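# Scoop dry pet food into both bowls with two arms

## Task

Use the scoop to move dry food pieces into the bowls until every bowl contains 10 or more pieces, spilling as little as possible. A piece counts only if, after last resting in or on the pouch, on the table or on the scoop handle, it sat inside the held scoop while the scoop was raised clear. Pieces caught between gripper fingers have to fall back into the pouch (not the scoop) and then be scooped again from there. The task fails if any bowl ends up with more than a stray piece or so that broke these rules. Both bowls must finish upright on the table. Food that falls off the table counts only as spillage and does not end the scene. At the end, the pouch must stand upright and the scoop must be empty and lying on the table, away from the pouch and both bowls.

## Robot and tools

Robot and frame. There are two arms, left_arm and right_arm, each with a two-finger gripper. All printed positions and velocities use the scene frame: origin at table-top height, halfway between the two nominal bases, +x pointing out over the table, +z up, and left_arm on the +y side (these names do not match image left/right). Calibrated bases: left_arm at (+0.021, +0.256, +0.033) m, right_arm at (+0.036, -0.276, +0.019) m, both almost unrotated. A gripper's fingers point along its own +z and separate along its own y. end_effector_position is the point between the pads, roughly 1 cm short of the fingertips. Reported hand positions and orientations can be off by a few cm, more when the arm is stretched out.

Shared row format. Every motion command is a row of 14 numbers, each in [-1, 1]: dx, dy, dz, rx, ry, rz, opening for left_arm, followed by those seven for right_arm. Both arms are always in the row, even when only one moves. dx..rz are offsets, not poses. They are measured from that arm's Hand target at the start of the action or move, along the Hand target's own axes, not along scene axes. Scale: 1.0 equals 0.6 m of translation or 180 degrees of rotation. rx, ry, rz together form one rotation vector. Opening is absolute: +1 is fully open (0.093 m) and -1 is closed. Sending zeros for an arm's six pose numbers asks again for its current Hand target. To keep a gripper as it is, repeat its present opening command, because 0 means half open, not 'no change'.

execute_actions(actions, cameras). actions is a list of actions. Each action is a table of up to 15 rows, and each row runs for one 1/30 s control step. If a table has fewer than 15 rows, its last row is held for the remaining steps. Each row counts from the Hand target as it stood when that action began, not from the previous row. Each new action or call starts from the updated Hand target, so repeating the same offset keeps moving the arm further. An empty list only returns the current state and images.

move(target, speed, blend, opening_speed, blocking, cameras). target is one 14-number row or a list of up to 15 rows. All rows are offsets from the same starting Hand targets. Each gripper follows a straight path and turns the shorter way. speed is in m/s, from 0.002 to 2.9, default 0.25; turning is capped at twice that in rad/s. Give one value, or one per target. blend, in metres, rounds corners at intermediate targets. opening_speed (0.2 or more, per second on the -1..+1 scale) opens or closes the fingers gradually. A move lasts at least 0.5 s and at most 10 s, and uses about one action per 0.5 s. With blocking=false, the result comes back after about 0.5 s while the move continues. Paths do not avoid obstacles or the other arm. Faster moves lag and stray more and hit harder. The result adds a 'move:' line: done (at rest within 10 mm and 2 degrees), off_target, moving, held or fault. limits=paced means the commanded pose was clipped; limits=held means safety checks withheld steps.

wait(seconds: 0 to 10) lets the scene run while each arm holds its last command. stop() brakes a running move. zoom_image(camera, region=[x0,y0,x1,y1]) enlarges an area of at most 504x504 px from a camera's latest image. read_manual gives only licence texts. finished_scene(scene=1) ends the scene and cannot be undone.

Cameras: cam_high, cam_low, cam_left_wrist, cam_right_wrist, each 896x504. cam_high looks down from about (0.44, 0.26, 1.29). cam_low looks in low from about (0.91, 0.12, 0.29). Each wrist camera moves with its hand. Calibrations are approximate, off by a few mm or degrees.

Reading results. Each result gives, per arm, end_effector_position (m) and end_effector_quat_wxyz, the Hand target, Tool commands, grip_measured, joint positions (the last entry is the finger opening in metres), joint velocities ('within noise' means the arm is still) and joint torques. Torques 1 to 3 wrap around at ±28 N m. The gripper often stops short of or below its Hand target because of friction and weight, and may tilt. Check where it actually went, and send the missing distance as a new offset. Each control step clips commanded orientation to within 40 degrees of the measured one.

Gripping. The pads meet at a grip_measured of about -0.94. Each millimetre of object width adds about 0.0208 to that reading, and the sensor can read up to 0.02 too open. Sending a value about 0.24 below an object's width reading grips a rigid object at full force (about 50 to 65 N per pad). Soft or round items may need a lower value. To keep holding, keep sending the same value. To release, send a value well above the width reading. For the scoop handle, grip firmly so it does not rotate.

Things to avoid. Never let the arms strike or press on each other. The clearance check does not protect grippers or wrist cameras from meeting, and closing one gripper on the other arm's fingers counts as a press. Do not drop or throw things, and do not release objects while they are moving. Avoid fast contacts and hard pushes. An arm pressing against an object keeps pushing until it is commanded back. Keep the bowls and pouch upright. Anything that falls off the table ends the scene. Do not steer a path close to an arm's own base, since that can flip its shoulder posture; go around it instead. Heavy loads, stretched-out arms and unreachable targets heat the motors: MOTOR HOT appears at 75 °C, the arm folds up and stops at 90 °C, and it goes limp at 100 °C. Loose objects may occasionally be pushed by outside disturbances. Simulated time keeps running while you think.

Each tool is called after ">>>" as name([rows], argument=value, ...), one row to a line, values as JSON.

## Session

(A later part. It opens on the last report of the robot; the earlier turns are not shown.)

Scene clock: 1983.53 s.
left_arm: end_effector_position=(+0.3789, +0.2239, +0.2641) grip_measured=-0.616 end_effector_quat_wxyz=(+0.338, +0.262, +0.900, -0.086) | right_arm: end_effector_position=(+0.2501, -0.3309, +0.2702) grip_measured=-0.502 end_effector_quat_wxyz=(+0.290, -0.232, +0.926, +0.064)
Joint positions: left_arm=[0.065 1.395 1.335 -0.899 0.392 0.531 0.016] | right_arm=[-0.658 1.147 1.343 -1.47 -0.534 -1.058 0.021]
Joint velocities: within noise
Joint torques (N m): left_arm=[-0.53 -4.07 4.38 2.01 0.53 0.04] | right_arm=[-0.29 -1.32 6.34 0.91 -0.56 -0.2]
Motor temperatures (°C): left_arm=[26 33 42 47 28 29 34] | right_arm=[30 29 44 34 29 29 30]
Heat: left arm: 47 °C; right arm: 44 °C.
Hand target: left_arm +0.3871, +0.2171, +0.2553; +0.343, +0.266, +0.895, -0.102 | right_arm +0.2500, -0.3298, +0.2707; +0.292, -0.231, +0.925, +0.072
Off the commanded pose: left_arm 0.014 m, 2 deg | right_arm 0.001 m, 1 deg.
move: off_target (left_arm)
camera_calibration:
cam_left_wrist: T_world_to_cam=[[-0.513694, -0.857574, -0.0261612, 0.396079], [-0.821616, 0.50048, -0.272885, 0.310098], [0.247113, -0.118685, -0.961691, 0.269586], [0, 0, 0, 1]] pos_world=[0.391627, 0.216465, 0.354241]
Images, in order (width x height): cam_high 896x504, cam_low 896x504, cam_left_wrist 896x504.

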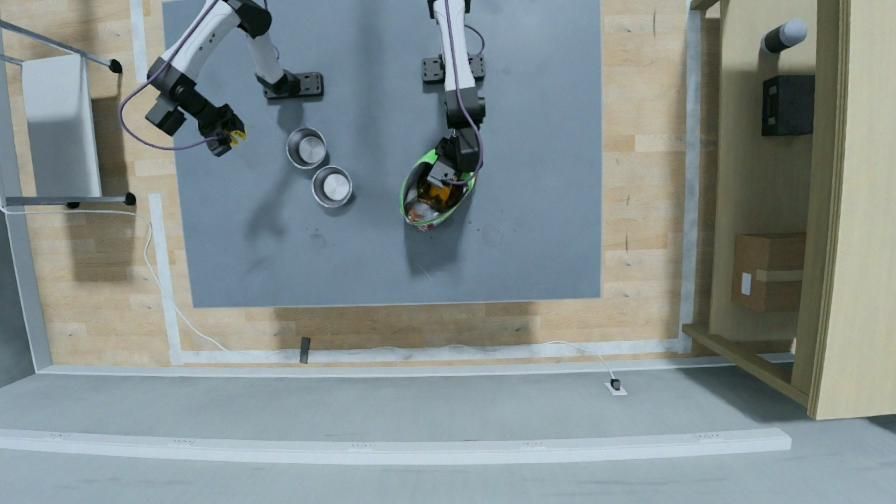

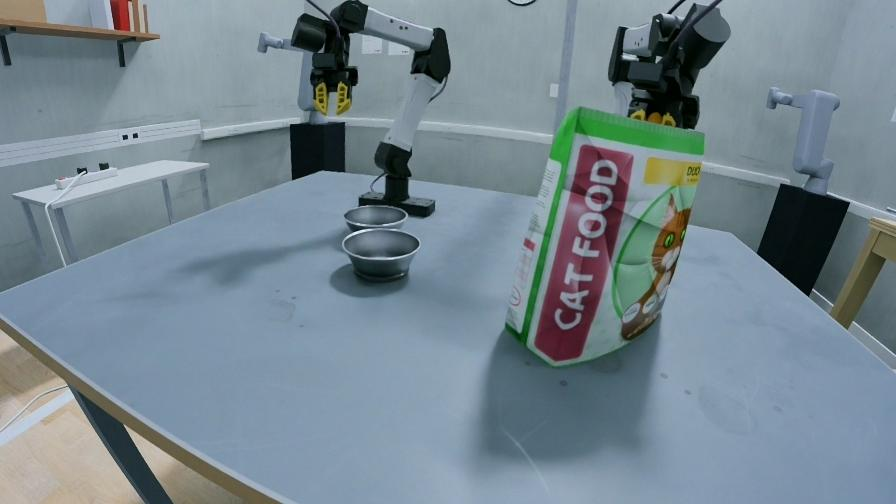

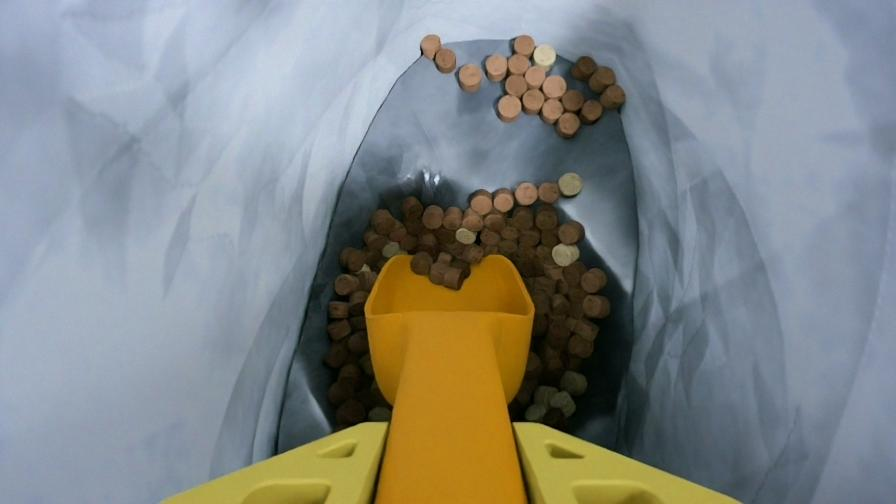

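>>> move([
  [-0.0377,0,-0.0043,0,-0.0556,0,-0.97,0,0,0,0,0,0,-0.5],
  [-0.0458,0,-0.026,0,-0.1111,0,-0.97,0,0,0,0,0,0,-0.5],
  [-0.0435,0,-0.0732,0,-0.1833,0,-0.97,0,0,0,0,0,0,-0.5],
  [-0.0582,0,-0.127,0,-0.2667,0,-0.97,0,0,0,0,0,0,-0.5],
  [-0.0842,0,-0.1935,0,-0.3333,0,-0.97,0,0,0,0,0,0,-0.5],
], speed=0.15, blend=[0.005,0.01,0.01,0.01,0], cameras=["cam_high","cam_low","cam_left_wrist"])

>>> zoom_image(camera="cam_high", region=[390, 120, 490, 240])

Scene clock: 2017.10 s.
left_arm: end_effector_position=(+0.3540, +0.2382, +0.3760) grip_measured=-0.616 end_effector_quat_wxyz=(+0.743, +0.178, +0.606, -0.221) | right_arm: end_effector_position=(+0.2501, -0.3309, +0.2702) grip_measured=-0.502 end_effector_quat_wxyz=(+0.290, -0.232, +0.926, +0.064)
Joint positions: left_arm=[0.327 1.069 0.587 0.813 0.9 -0.266 0.016] | right_arm=[-0.658 1.147 1.343 -1.47 -0.534 -1.058 0.021]
Joint velocities: within noise
Joint torques (N m): left_arm=[0.49 -2.7 6.06 1.98 -0.11 0.03] | right_arm=[-0.31 -1.35 6.31 0.93 -0.55 -0.19]
Motor temperatures (°C): left_arm=[26 33 42 50 28 29 34] | right_arm=[30 29 44 34 29 29 30]
Heat: left arm: 50 °C; right arm: 44 °C.
Hand target: left_arm +0.3536, +0.2391, +0.3752; +0.745, +0.179, +0.603, -0.222 | right_arm +0.2500, -0.3298, +0.2707; +0.292, -0.231, +0.925, +0.072
Off the commanded pose: left_arm 0.001 m, 0 deg | right_arm 0.001 m, 1 deg.
move: done
camera_calibration:
cam_left_wrist: T_world_to_cam=[[-0.532669, -0.846164, 0.0164398, 0.386478], [-0.204292, 0.109705, -0.972743, 0.450734], [0.821297, -0.521508, -0.231301, 0.00307341], [0, 0, 0, 1]] pos_world=[0.295422, 0.279179, 0.432806]
Images, in order (width x height): cam_high 896x504, cam_low 896x504, cam_left_wrist 896x504.

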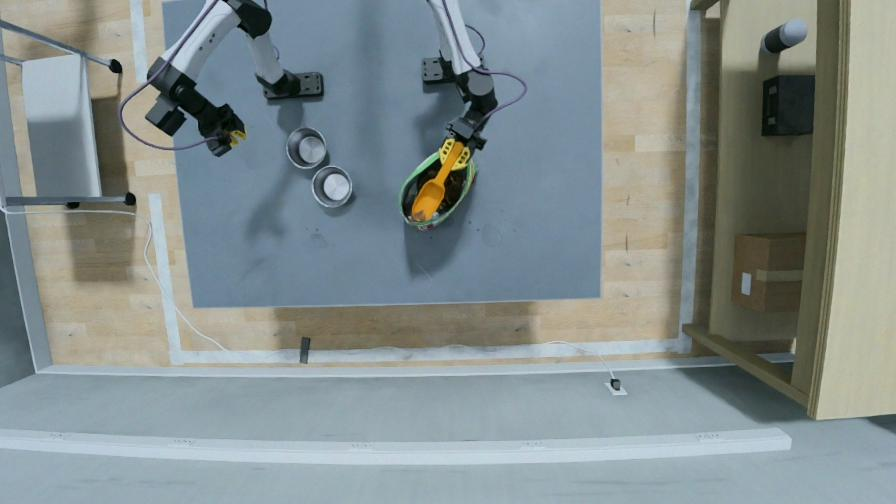

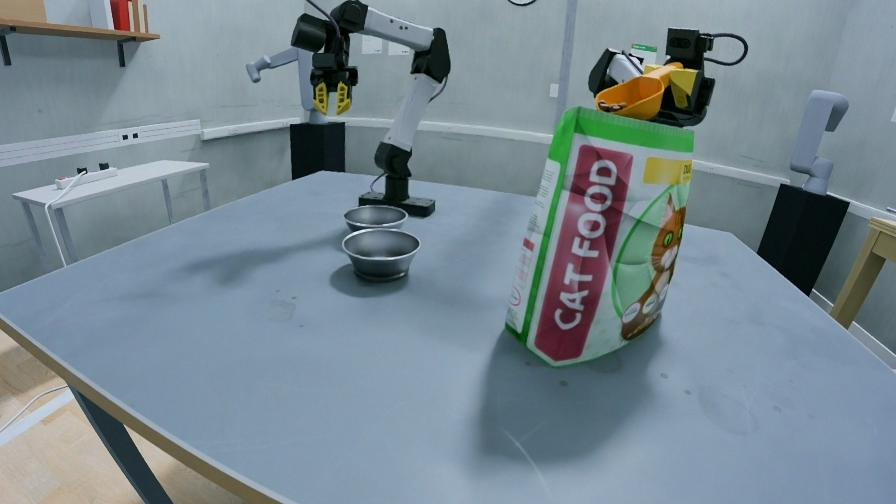

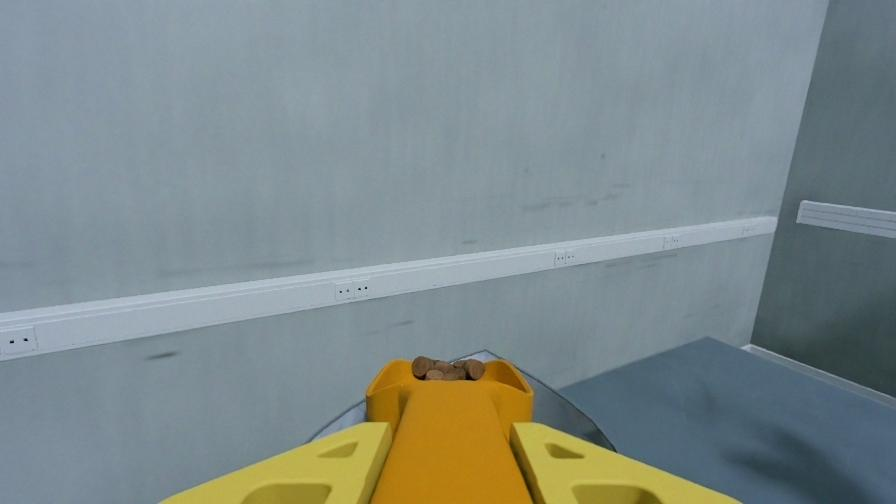

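Scaled by 4.200 from the camera's 896x504 image, which has a finer 1280x720 frame.

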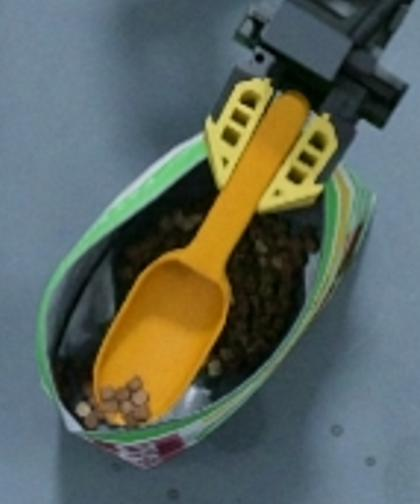

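>>> move([
  [-0.0326,0,0.0069,0,-0.0722,0,-0.97,0,0,0,0,0,0,-0.5],
  [-0.1013,0,0.0045,0,-0.1444,0,-0.97,0,0,0,0,0,0,-0.5],
], speed=0.12, blend=[0.01,0], cameras=["cam_high","cam_low","cam_left_wrist"])

>>> zoom_image(camera="cam_high", region=[390, 120, 490, 240])

>>> zoom_image(camera="cam_low", region=[540, 0, 760, 160])

Scene clock: 2033.63 s.
left_arm: end_effector_position=(+0.3492, +0.2450, +0.4188) grip_measured=-0.616 end_effector_quat_wxyz=(+0.845, +0.115, +0.456, -0.255) | right_arm: end_effector_position=(+0.2501, -0.3309, +0.2702) grip_measured=-0.502 end_effector_quat_wxyz=(+0.290, -0.232, +0.926, +0.064)
Joint positions: left_arm=[0.258 1.291 0.52 1.549 0.655 -0.587 0.016] | right_arm=[-0.658 1.147 1.343 -1.47 -0.534 -1.058 0.021]
Joint velocities: within noise
Joint torques (N m): left_arm=[-0.44 -4.56 8.2 1.51 -0.49 0.05] | right_arm=[-0.29 -1.33 6.34 0.92 -0.56 -0.19]
Motor temperatures (°C): left_arm=[26 32 43 50 28 29 34] | right_arm=[30 29 44 34 29 29 30]
Heat: left arm: 50 °C; right arm: 44 °C.
Hand target: left_arm +0.3451, +0.2445, +0.4353; +0.861, +0.125, +0.420, -0.256 | right_arm +0.2500, -0.3298, +0.2707; +0.292, -0.231, +0.925, +0.072
Off the commanded pose: left_arm 0.017 m, 5 deg | right_arm 0.001 m, 1 deg.
joint sent to its limit (left arm) — joint 4 (wrist pitch), upper limit. The joint targets still meet the commanded pose.
move: off_target (left_arm)
camera_calibration:
cam_left_wrist: T_world_to_cam=[[-0.528714, -0.846982, 0.0555368, 0.371419], [0.101328, -0.127943, -0.986592, 0.447962], [0.84273, -0.515997, 0.153469, -0.149475], [0, 0, 0, 1]] pos_world=[0.27695, 0.294771, 0.444268]
Images, in order (width x height): cam_high 896x504, cam_low 896x504, cam_left_wrist 896x504.

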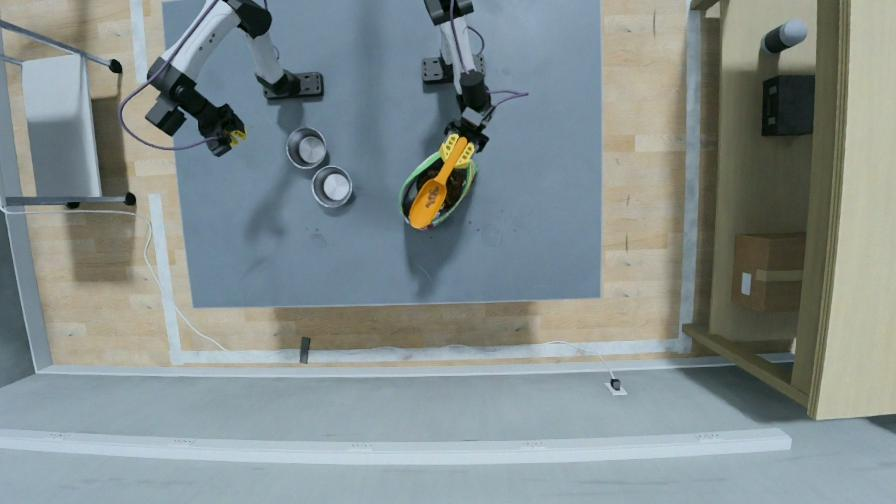

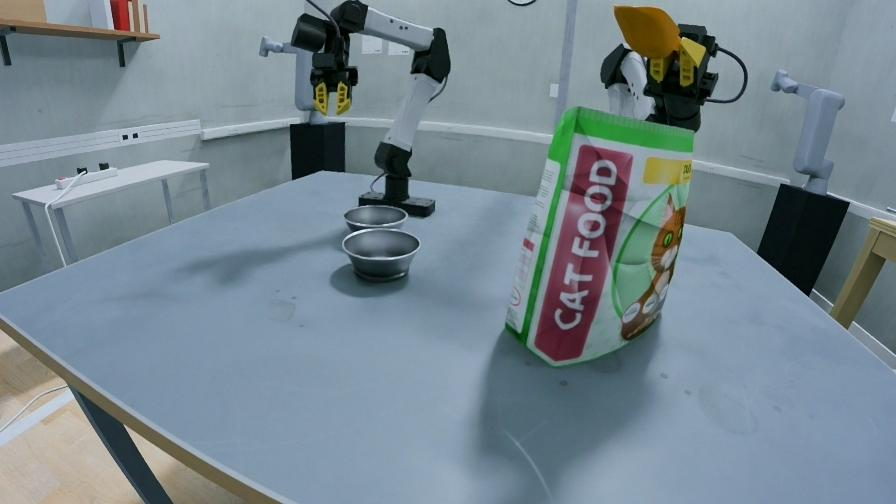

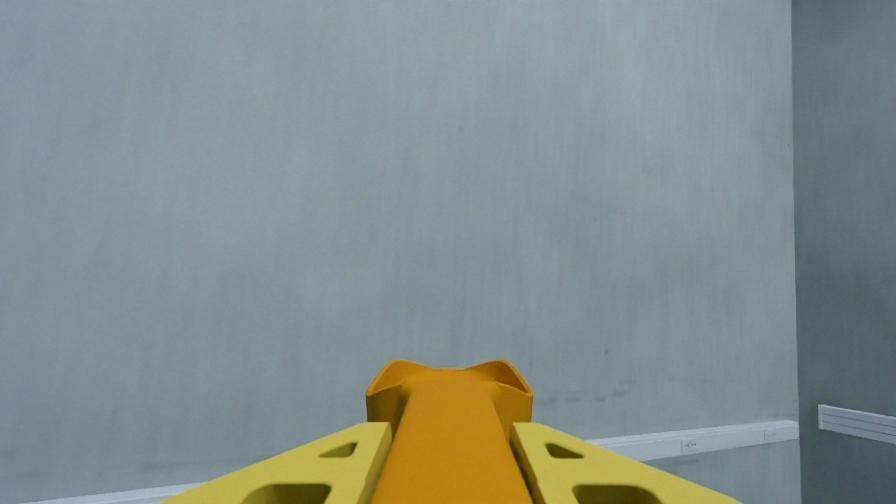

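Scaled by 4.200 from the camera's 896x504 image, which has a finer 1280x720 frame.

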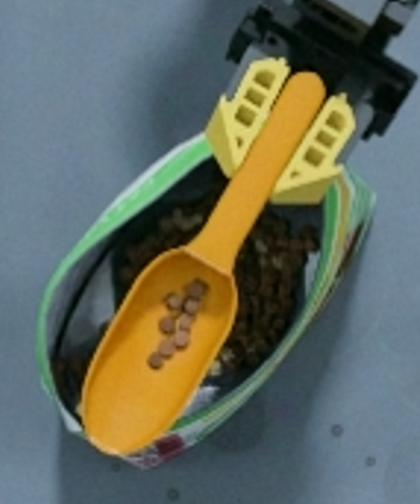

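Scaled by 2.291 from the camera's 896x504 image, which has a finer 1280x720 frame.

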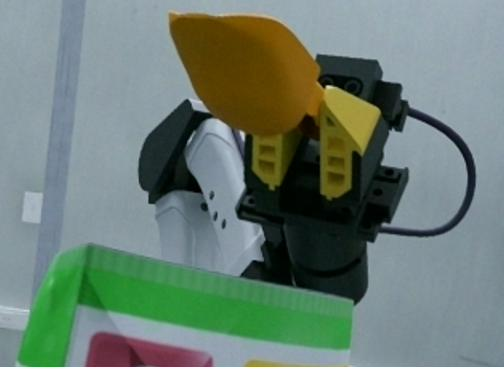

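>>> move([
  [-0.064,-0.0264,-0.0419,0,0.011,0,-0.97,0,0,0,0,0,0,-0.5],
  [0.0948,-0.4527,0.0804,0.0544,0.0277,-0.0389,-0.97,0,0,0,0,0,0,-0.5],
], speed=0.18, blend=[0.02,0], cameras=["cam_high","cam_low","cam_left_wrist"])

>>> zoom_image(camera="cam_high", region=[280, 100, 440, 240])

Scene clock: 2073.10 s.
left_arm: end_effector_position=(+0.2583, -0.0248, +0.4041) grip_measured=-0.616 end_effector_quat_wxyz=(+0.799, +0.196, +0.459, -0.336) | right_arm: end_effector_position=(+0.2501, -0.3309, +0.2702) grip_measured=-0.502 end_effector_quat_wxyz=(+0.290, -0.232, +0.926, +0.064)
Joint positions: left_arm=[-0.936 1.239 0.529 1.24 -0.093 0.06 0.016] | right_arm=[-0.658 1.147 1.343 -1.47 -0.534 -1.058 0.021]
Joint velocities: within noise
Joint torques (N m): left_arm=[-0.28 -3.78 8.65 2.06 -0.15 0.18] | right_arm=[-0.29 -1.35 6.28 0.92 -0.55 -0.19]
Motor temperatures (°C): left_arm=[26 32 47 47 28 29 34] | right_arm=[30 29 44 34 29 29 30]
Heat: left arm: 47 °C; right arm: 44 °C.
Hand target: left_arm +0.2578, -0.0228, +0.4201; +0.811, +0.183, +0.441, -0.338 | right_arm +0.2500, -0.3298, +0.2707; +0.292, -0.231, +0.925, +0.072
Off the commanded pose: left_arm 0.016 m, 3 deg | right_arm 0.001 m, 1 deg.
move: off_target (left_arm)
camera_calibration:
cam_left_wrist: T_world_to_cam=[[-0.711773, -0.702313, 0.0116747, 0.16431], [0.0547009, -0.0719927, -0.995904, 0.425352], [0.700277, -0.708219, 0.0896596, -0.152019], [0, 0, 0, 1]] pos_world=[0.200139, 0.0383563, 0.435321]
Images, in order (width x height): cam_high 896x504, cam_low 896x504, cam_left_wrist 896x504.

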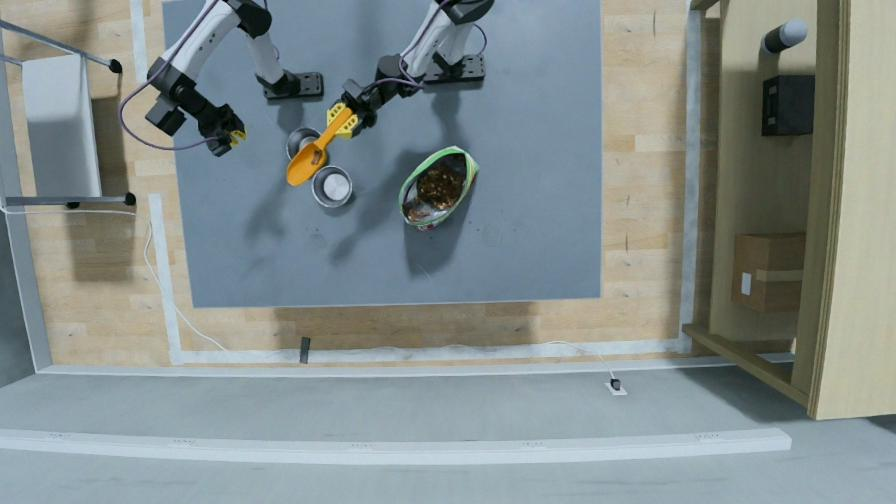

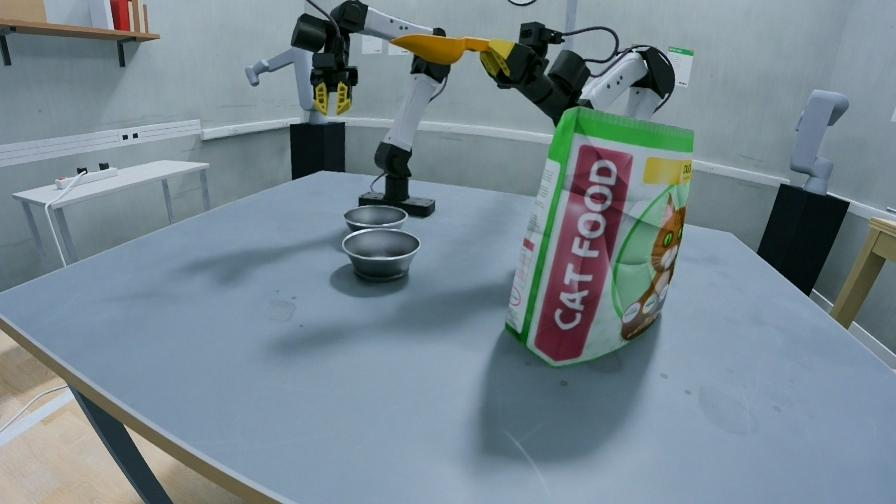

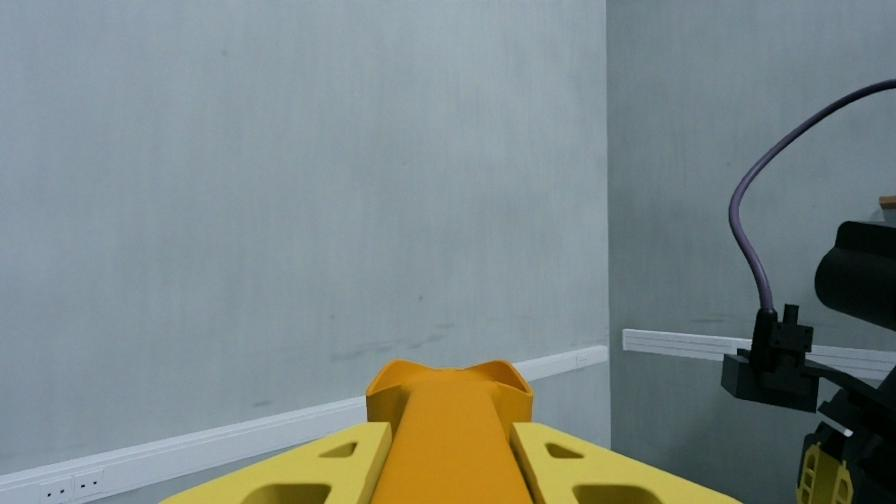

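Scaled by 3.150 from the camera's 896x504 image, which has a finer 1280x720 frame.

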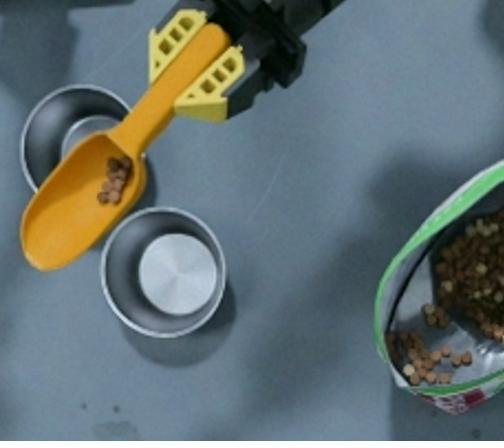

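>>> move([
  [0.1472,0,-0.0797,0,0.1,0,-0.97,0,0,0,0,0,0,-0.5],
  [0.2698,0,-0.1355,0,0.1556,0,-0.97,0,0,0,0,0,0,-0.5],
], speed=0.15, blend=[0.02,0], cameras=["cam_high","cam_low","cam_left_wrist"])

>>> zoom_image(camera="cam_high", region=[280, 100, 440, 240])

>>> zoom_image(camera="cam_low", region=[320, 100, 560, 300])

Scene clock: 2091.07 s.
left_arm: end_effector_position=(+0.2718, -0.0381, +0.2353) grip_measured=-0.616 end_effector_quat_wxyz=(+0.673, +0.269, +0.629, -0.279) | right_arm: end_effector_position=(+0.2501, -0.3309, +0.2702) grip_measured=-0.502 end_effector_quat_wxyz=(+0.290, -0.232, +0.926, +0.064)
Joint positions: left_arm=[-0.94 1.405 0.329 1.14 -0.117 0.019 0.016] | right_arm=[-0.658 1.147 1.343 -1.47 -0.534 -1.058 0.021]
Joint velocities: within noise
Joint torques (N m): left_arm=[-0.25 -4.68 5.23 2.5 -0.17 0.03] | right_arm=[-0.32 -1.33 6.31 0.91 -0.56 -0.2]
Motor temperatures (°C): left_arm=[26 32 46 50 28 29 34] | right_arm=[30 29 44 34 29 29 30]
Heat: left arm: 50 °C; right arm: 44 °C.
Hand target: left_arm +0.2718, -0.0370, +0.2400; +0.680, +0.260, +0.624, -0.283 | right_arm +0.2500, -0.3298, +0.2707; +0.292, -0.231, +0.925, +0.072
Off the commanded pose: left_arm 0.005 m, 2 deg | right_arm 0.001 m, 1 deg.
move: done
camera_calibration:
cam_left_wrist: T_world_to_cam=[[-0.704594, -0.709611, 0.000421873, 0.166968], [-0.259434, 0.257046, -0.930925, 0.338178], [0.660486, -0.656033, -0.365211, -0.0359184], [0, 0, 0, 1]] pos_world=[0.229103, 0.00799108, 0.30163]
Images, in order (width x height): cam_high 896x504, cam_low 896x504, cam_left_wrist 896x504.

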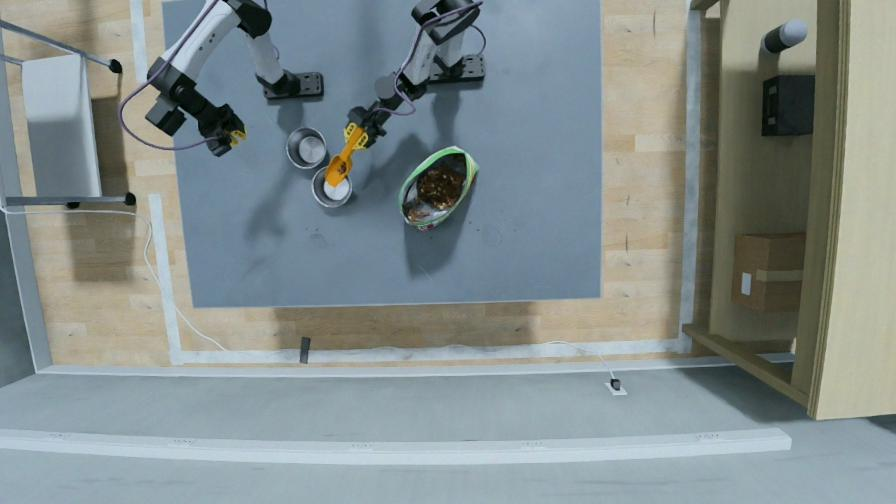

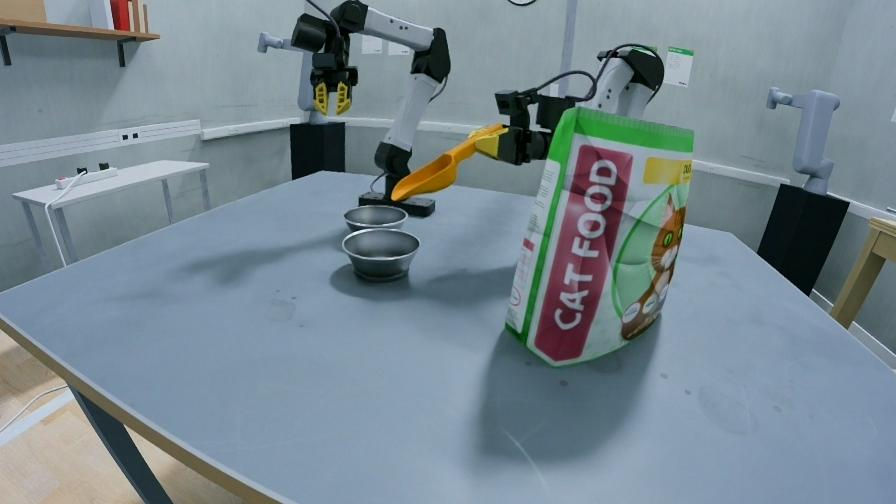

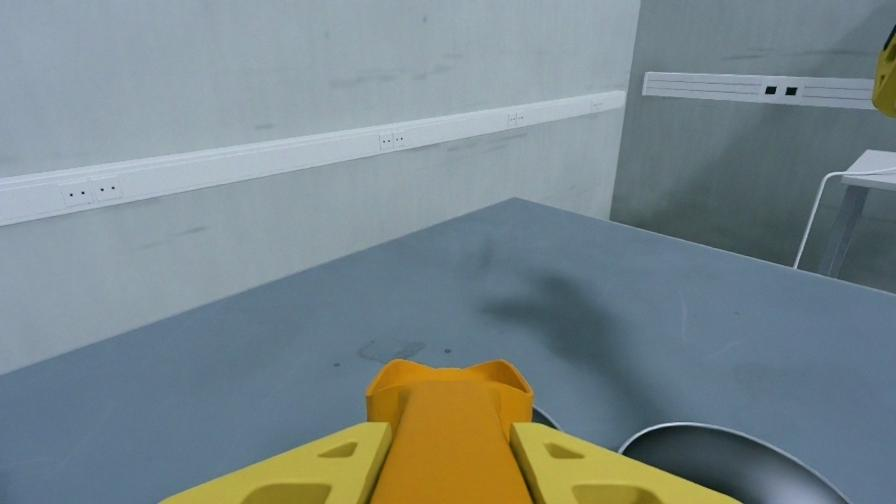

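Scaled by 3.150 from the camera's 896x504 image, which has a finer 1280x720 frame.

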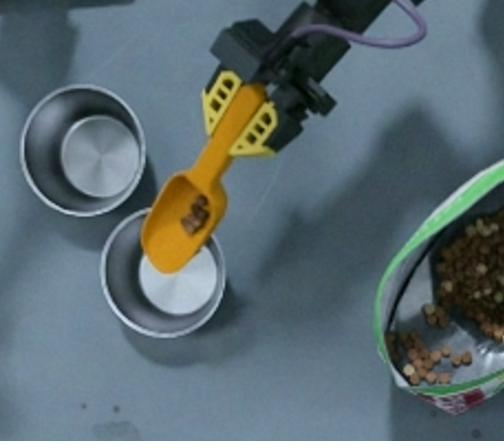

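Scaled by 2.100 from the camera's 896x504 image, which has a finer 1280x720 frame.

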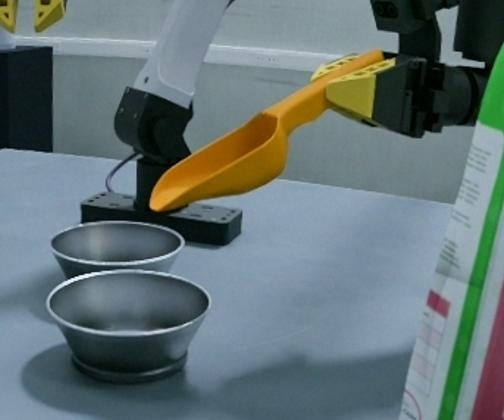

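>>> move([
  [0.0385,0,0.0587,0,0.1111,0,-0.97,0,0,0,0,0,0,-0.5],
  [0.0033,0,0.1335,0,0.2111,0,-0.97,0,0,0,0,0,0,-0.5],
], speed=0.25, blend=[0.02,0], cameras=["cam_high","cam_low","cam_left_wrist"])

>>> zoom_image(camera="cam_high", region=[280, 100, 440, 240])

>>> zoom_image(camera="cam_low", region=[320, 100, 560, 300])

Scene clock: 2103.00 s.
left_arm: end_effector_position=(+0.3237, -0.0891, +0.2327) grip_measured=-0.616 end_effector_quat_wxyz=(+0.432, +0.343, +0.816, -0.172) | right_arm: end_effector_position=(+0.2501, -0.3309, +0.2702) grip_measured=-0.502 end_effector_quat_wxyz=(+0.290, -0.232, +0.926, +0.064)
Joint positions: left_arm=[-0.907 1.539 1.138 -0.206 -0.086 -0.04 0.016] | right_arm=[-0.658 1.147 1.343 -1.47 -0.534 -1.058 0.021]
Joint velocities: within noise
Joint torques (N m): left_arm=[0.51 -7.64 9.58 2.07 0.07 0.04] | right_arm=[-0.28 -1.32 6.31 0.92 -0.55 -0.2]
Motor temperatures (°C): left_arm=[26 32 46 52 28 29 34] | right_arm=[30 29 44 33 29 29 30]
Heat: left arm: 52 °C; right arm: 44 °C.
Hand target: left_arm +0.3283, -0.0937, +0.2450; +0.440, +0.337, +0.812, -0.183 | right_arm +0.2500, -0.3298, +0.2707; +0.292, -0.231, +0.925, +0.072
Off the commanded pose: left_arm 0.014 m, 2 deg | right_arm 0.001 m, 1 deg.
move: off_target (left_arm)
camera_calibration:
cam_left_wrist: T_world_to_cam=[[-0.695291, -0.718549, -0.0160562, 0.167336], [-0.614166, 0.605593, -0.50602, 0.409249], [0.373324, -0.34197, -0.862372, 0.131997], [0, 0, 0, 1]] pos_world=[0.318417, -0.0824599, 0.323606]
Images, in order (width x height): cam_high 896x504, cam_low 896x504, cam_left_wrist 896x504.

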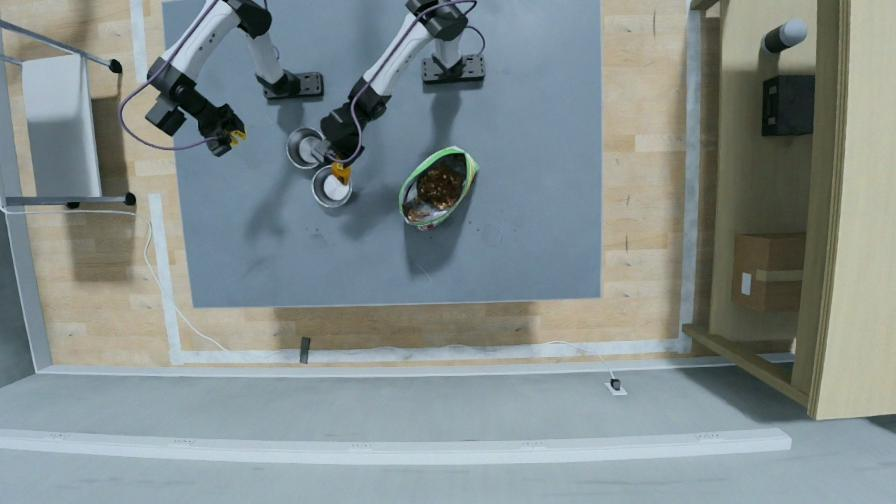

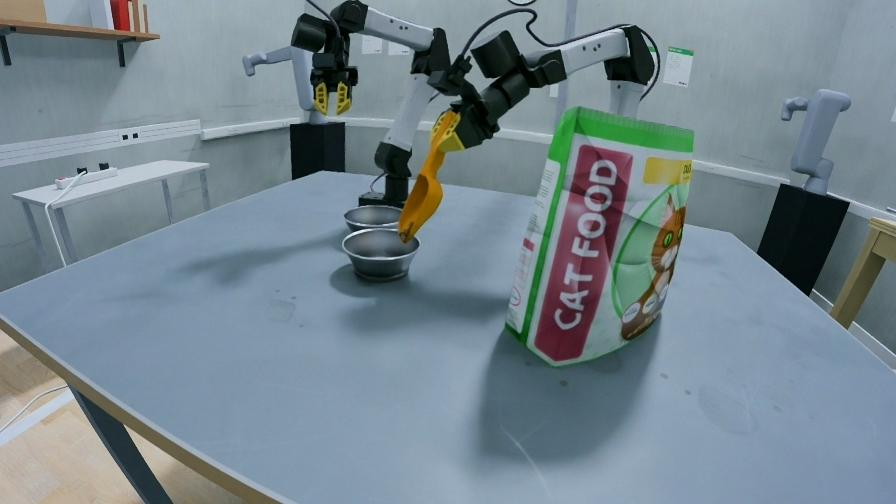

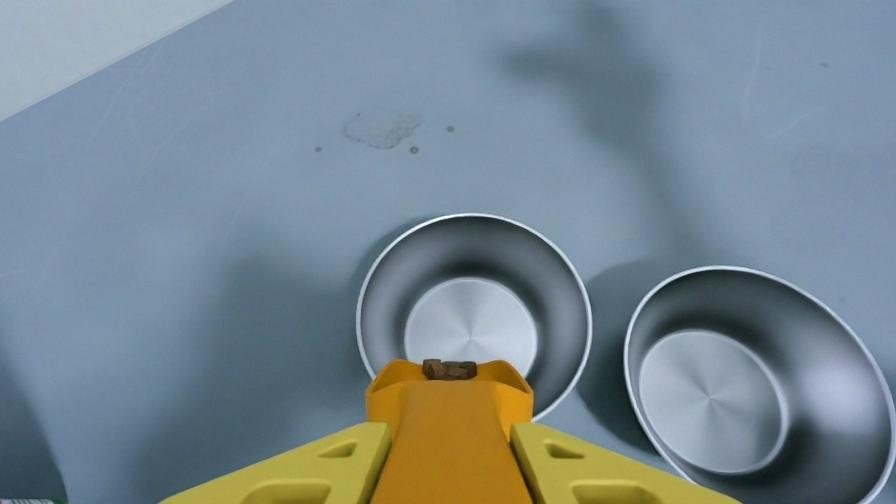

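Scaled by 3.150 from the camera's 896x504 image, which has a finer 1280x720 frame.

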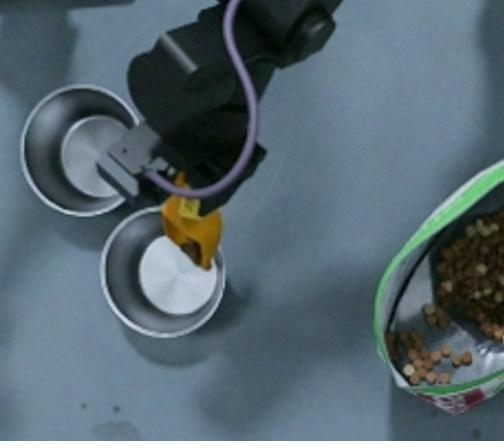

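Scaled by 2.100 from the camera's 896x504 image, which has a finer 1280x720 frame.

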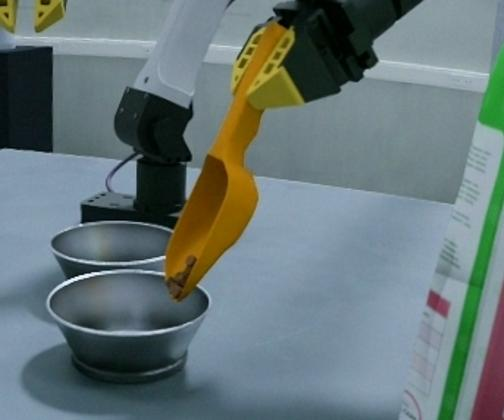

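>>> move([
  [-0.0688,-0.01,0.0448,0,0.0833,0,-0.97,0,0,0,0,0,0,-0.5],
  [-0.0825,-0.0133,0.0657,0,0.15,0,-0.97,0,0,0,0,0,0,-0.5],
], speed=0.25, blend=[0.02,0], cameras=["cam_high","cam_low","cam_left_wrist"])

>>> zoom_image(camera="cam_low", region=[320, 100, 560, 300])

>>> zoom_image(camera="cam_high", region=[280, 100, 440, 240])

Scene clock: 2132.23 s.
left_arm: end_effector_position=(+0.3624, -0.1405, +0.2615) grip_measured=-0.616 end_effector_quat_wxyz=(+0.237, +0.376, +0.891, -0.091) | right_arm: end_effector_position=(+0.2501, -0.3309, +0.2702) grip_measured=-0.502 end_effector_quat_wxyz=(+0.290, -0.232, +0.926, +0.064)
Joint positions: left_arm=[-0.902 2.229 2.471 -1.302 -0.054 -0.064 0.016] | right_arm=[-0.658 1.147 1.343 -1.47 -0.534 -1.058 0.021]
Joint velocities: within noise
Joint torques (N m): left_arm=[0.51 -12.21 8.13 1.35 0.07 0.04] | right_arm=[-0.29 -1.36 6.31 0.92 -0.56 -0.2]
Motor temperatures (°C): left_arm=[26 35 51 50 28 29 34] | right_arm=[30 29 44 33 29 29 30]
Heat: left arm: 51 °C; right arm: 44 °C.
Hand target: left_arm +0.3648, -0.1419, +0.2650; +0.239, +0.371, +0.892, -0.099 | right_arm +0.2500, -0.3298, +0.2707; +0.292, -0.231, +0.925, +0.072
Off the commanded pose: left_arm 0.005 m, 1 deg | right_arm 0.001 m, 1 deg.
move: done
camera_calibration:
cam_left_wrist: T_world_to_cam=[[-0.701383, -0.712386, -0.0238334, 0.162852], [-0.709169, 0.700798, -0.0772114, 0.414508], [0.0717068, -0.0372528, -0.99673, 0.312079], [0, 0, 0, 1]] pos_world=[0.3858, -0.162846, 0.346945]
Images, in order (width x height): cam_high 896x504, cam_low 896x504, cam_left_wrist 896x504.

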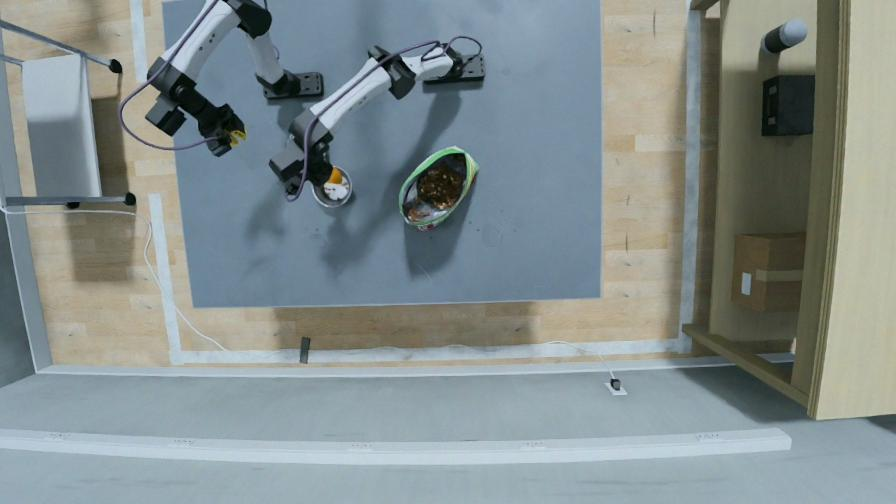

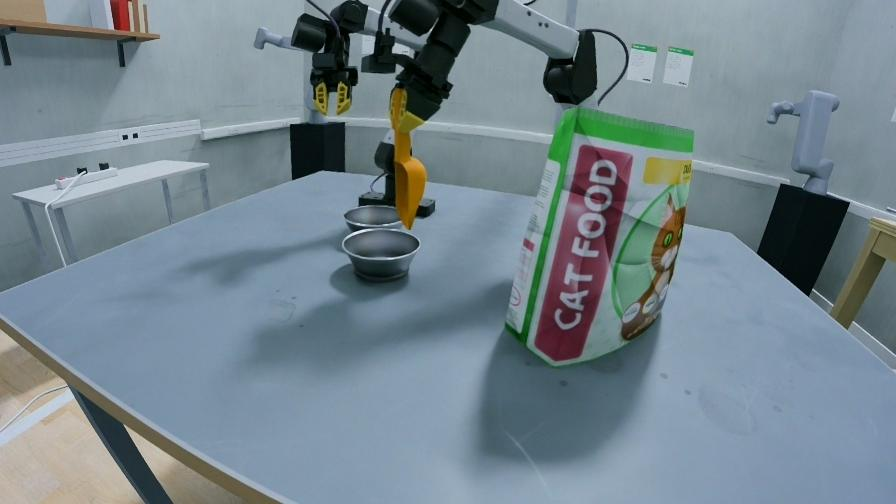

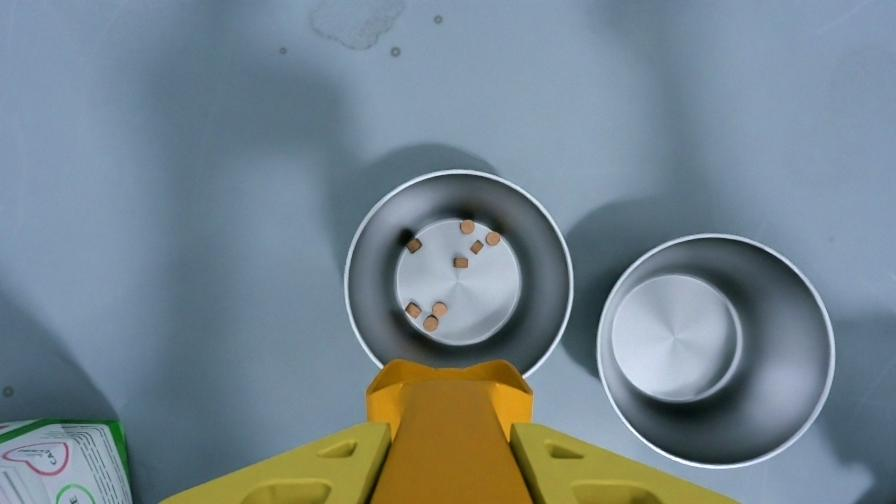

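Scaled by 2.100 from the camera's 896x504 image, which has a finer 1280x720 frame.

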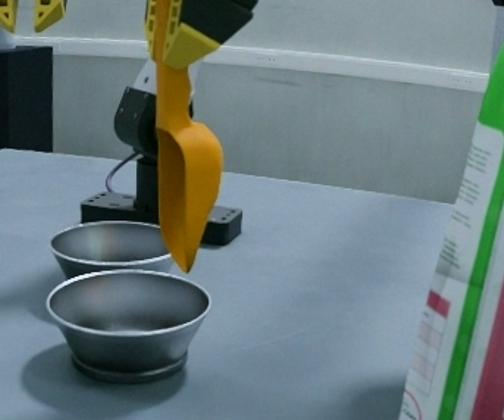

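Scaled by 3.150 from the camera's 896x504 image, which has a finer 1280x720 frame.

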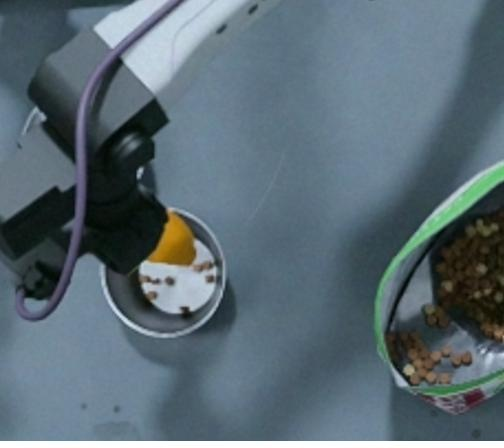

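>>> move([
  [-0.0583,0,-0.101,0,0,0,-0.97,0,0,0,0,0,0,-0.5],
  [0.1142,0.1144,-0.3838,-0.0604,-0.3321,-0.035,-0.97,0,0,0,0,0,0,-0.5],
  [0.3406,0.3996,-0.5147,-0.0604,-0.3321,-0.035,-0.97,0,0,0,0,0,0,-0.5],
], speed=[0.3,0.4,0.35], blend=[0.03,0.04,0], cameras=["cam_high","cam_low","cam_left_wrist"])

>>> zoom_image(camera="cam_high", region=[280, 120, 490, 240])

Scene clock: 2171.97 s.
left_arm: end_effector_position=(+0.3028, +0.2662, +0.4173) grip_measured=-0.616 end_effector_quat_wxyz=(+0.670, +0.185, +0.690, -0.205) | right_arm: end_effector_position=(+0.2501, -0.3309, +0.2702) grip_measured=-0.502 end_effector_quat_wxyz=(+0.290, -0.232, +0.926, +0.064)
Joint positions: left_arm=[0.594 0.898 0.942 -0.095 1.178 0.011 0.016] | right_arm=[-0.658 1.147 1.343 -1.47 -0.534 -1.058 0.021]
Joint velocities: within noise
Joint torques (N m): left_arm=[-0.43 -1.46 8.9 1.98 0.16 0.04] | right_arm=[-0.32 -1.36 6.3 0.91 -0.55 -0.2]
Motor temperatures (°C): left_arm=[26 44 50 47 28 29 34] | right_arm=[30 29 44 33 29 29 30]
Heat: left arm: 50 °C; right arm: 44 °C.
Hand target: left_arm +0.3014, +0.2621, +0.4304; +0.677, +0.202, +0.678, -0.202 | right_arm +0.2500, -0.3298, +0.2707; +0.292, -0.231, +0.925, +0.072
Off the commanded pose: left_arm 0.014 m, 3 deg | right_arm 0.001 m, 1 deg.
elbow stopped short (left arm): the move would have taken joint 3 (elbow) straighter than the controller allows.
move: off_target (left_arm)
camera_calibration:
cam_left_wrist: T_world_to_cam=[[-0.515672, -0.855574, 0.0455548, 0.367515], [-0.398524, 0.192452, -0.896739, 0.482434], [0.758459, -0.480578, -0.440209, 0.164654], [0, 0, 0, 1]] pos_world=[0.256895, 0.30072, 0.488357]
Images, in order (width x height): cam_high 896x504, cam_low 896x504, cam_left_wrist 896x504.

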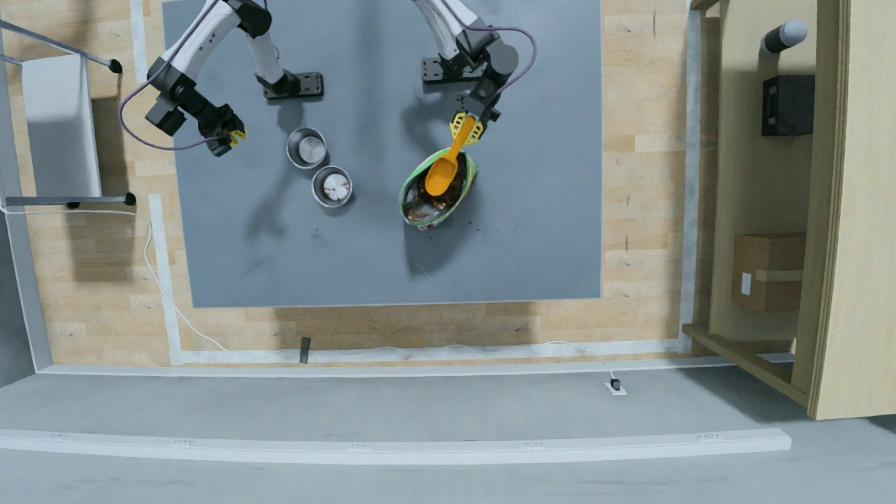

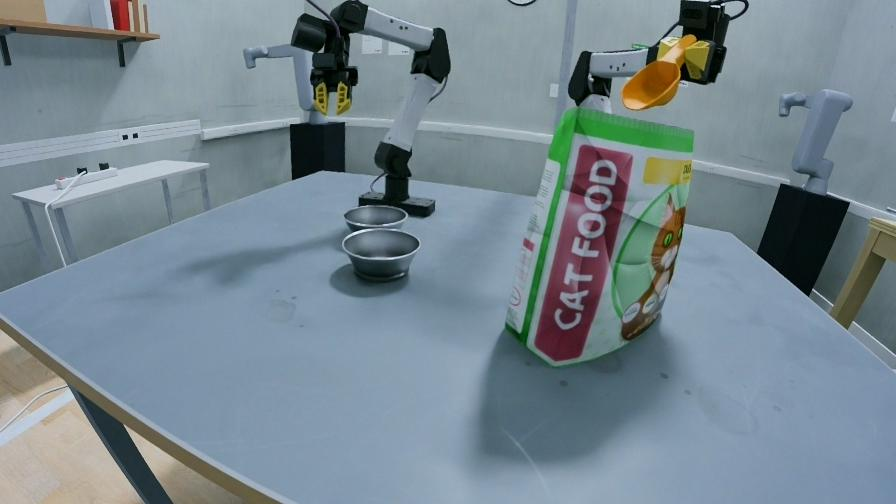

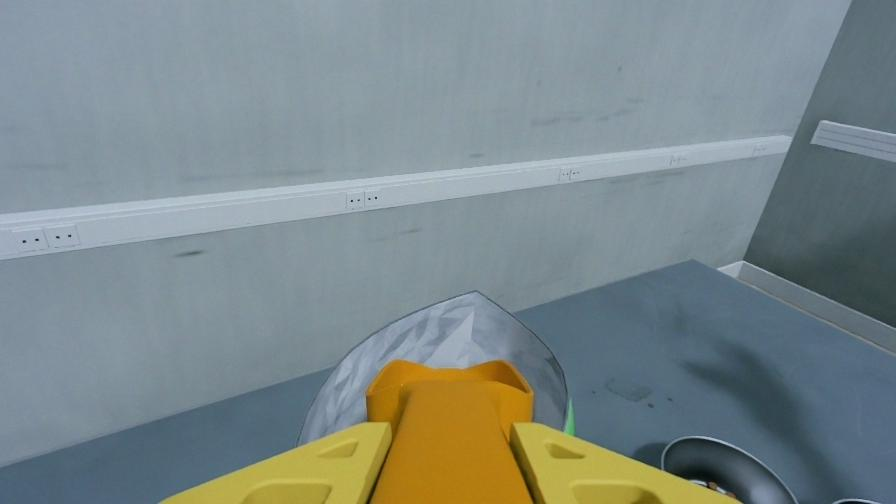

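Scaled by 2.400 from the camera's 896x504 image, which has a finer 1280x720 frame.

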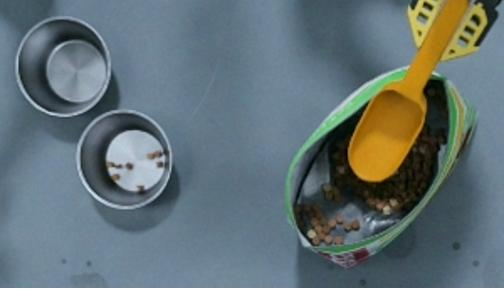

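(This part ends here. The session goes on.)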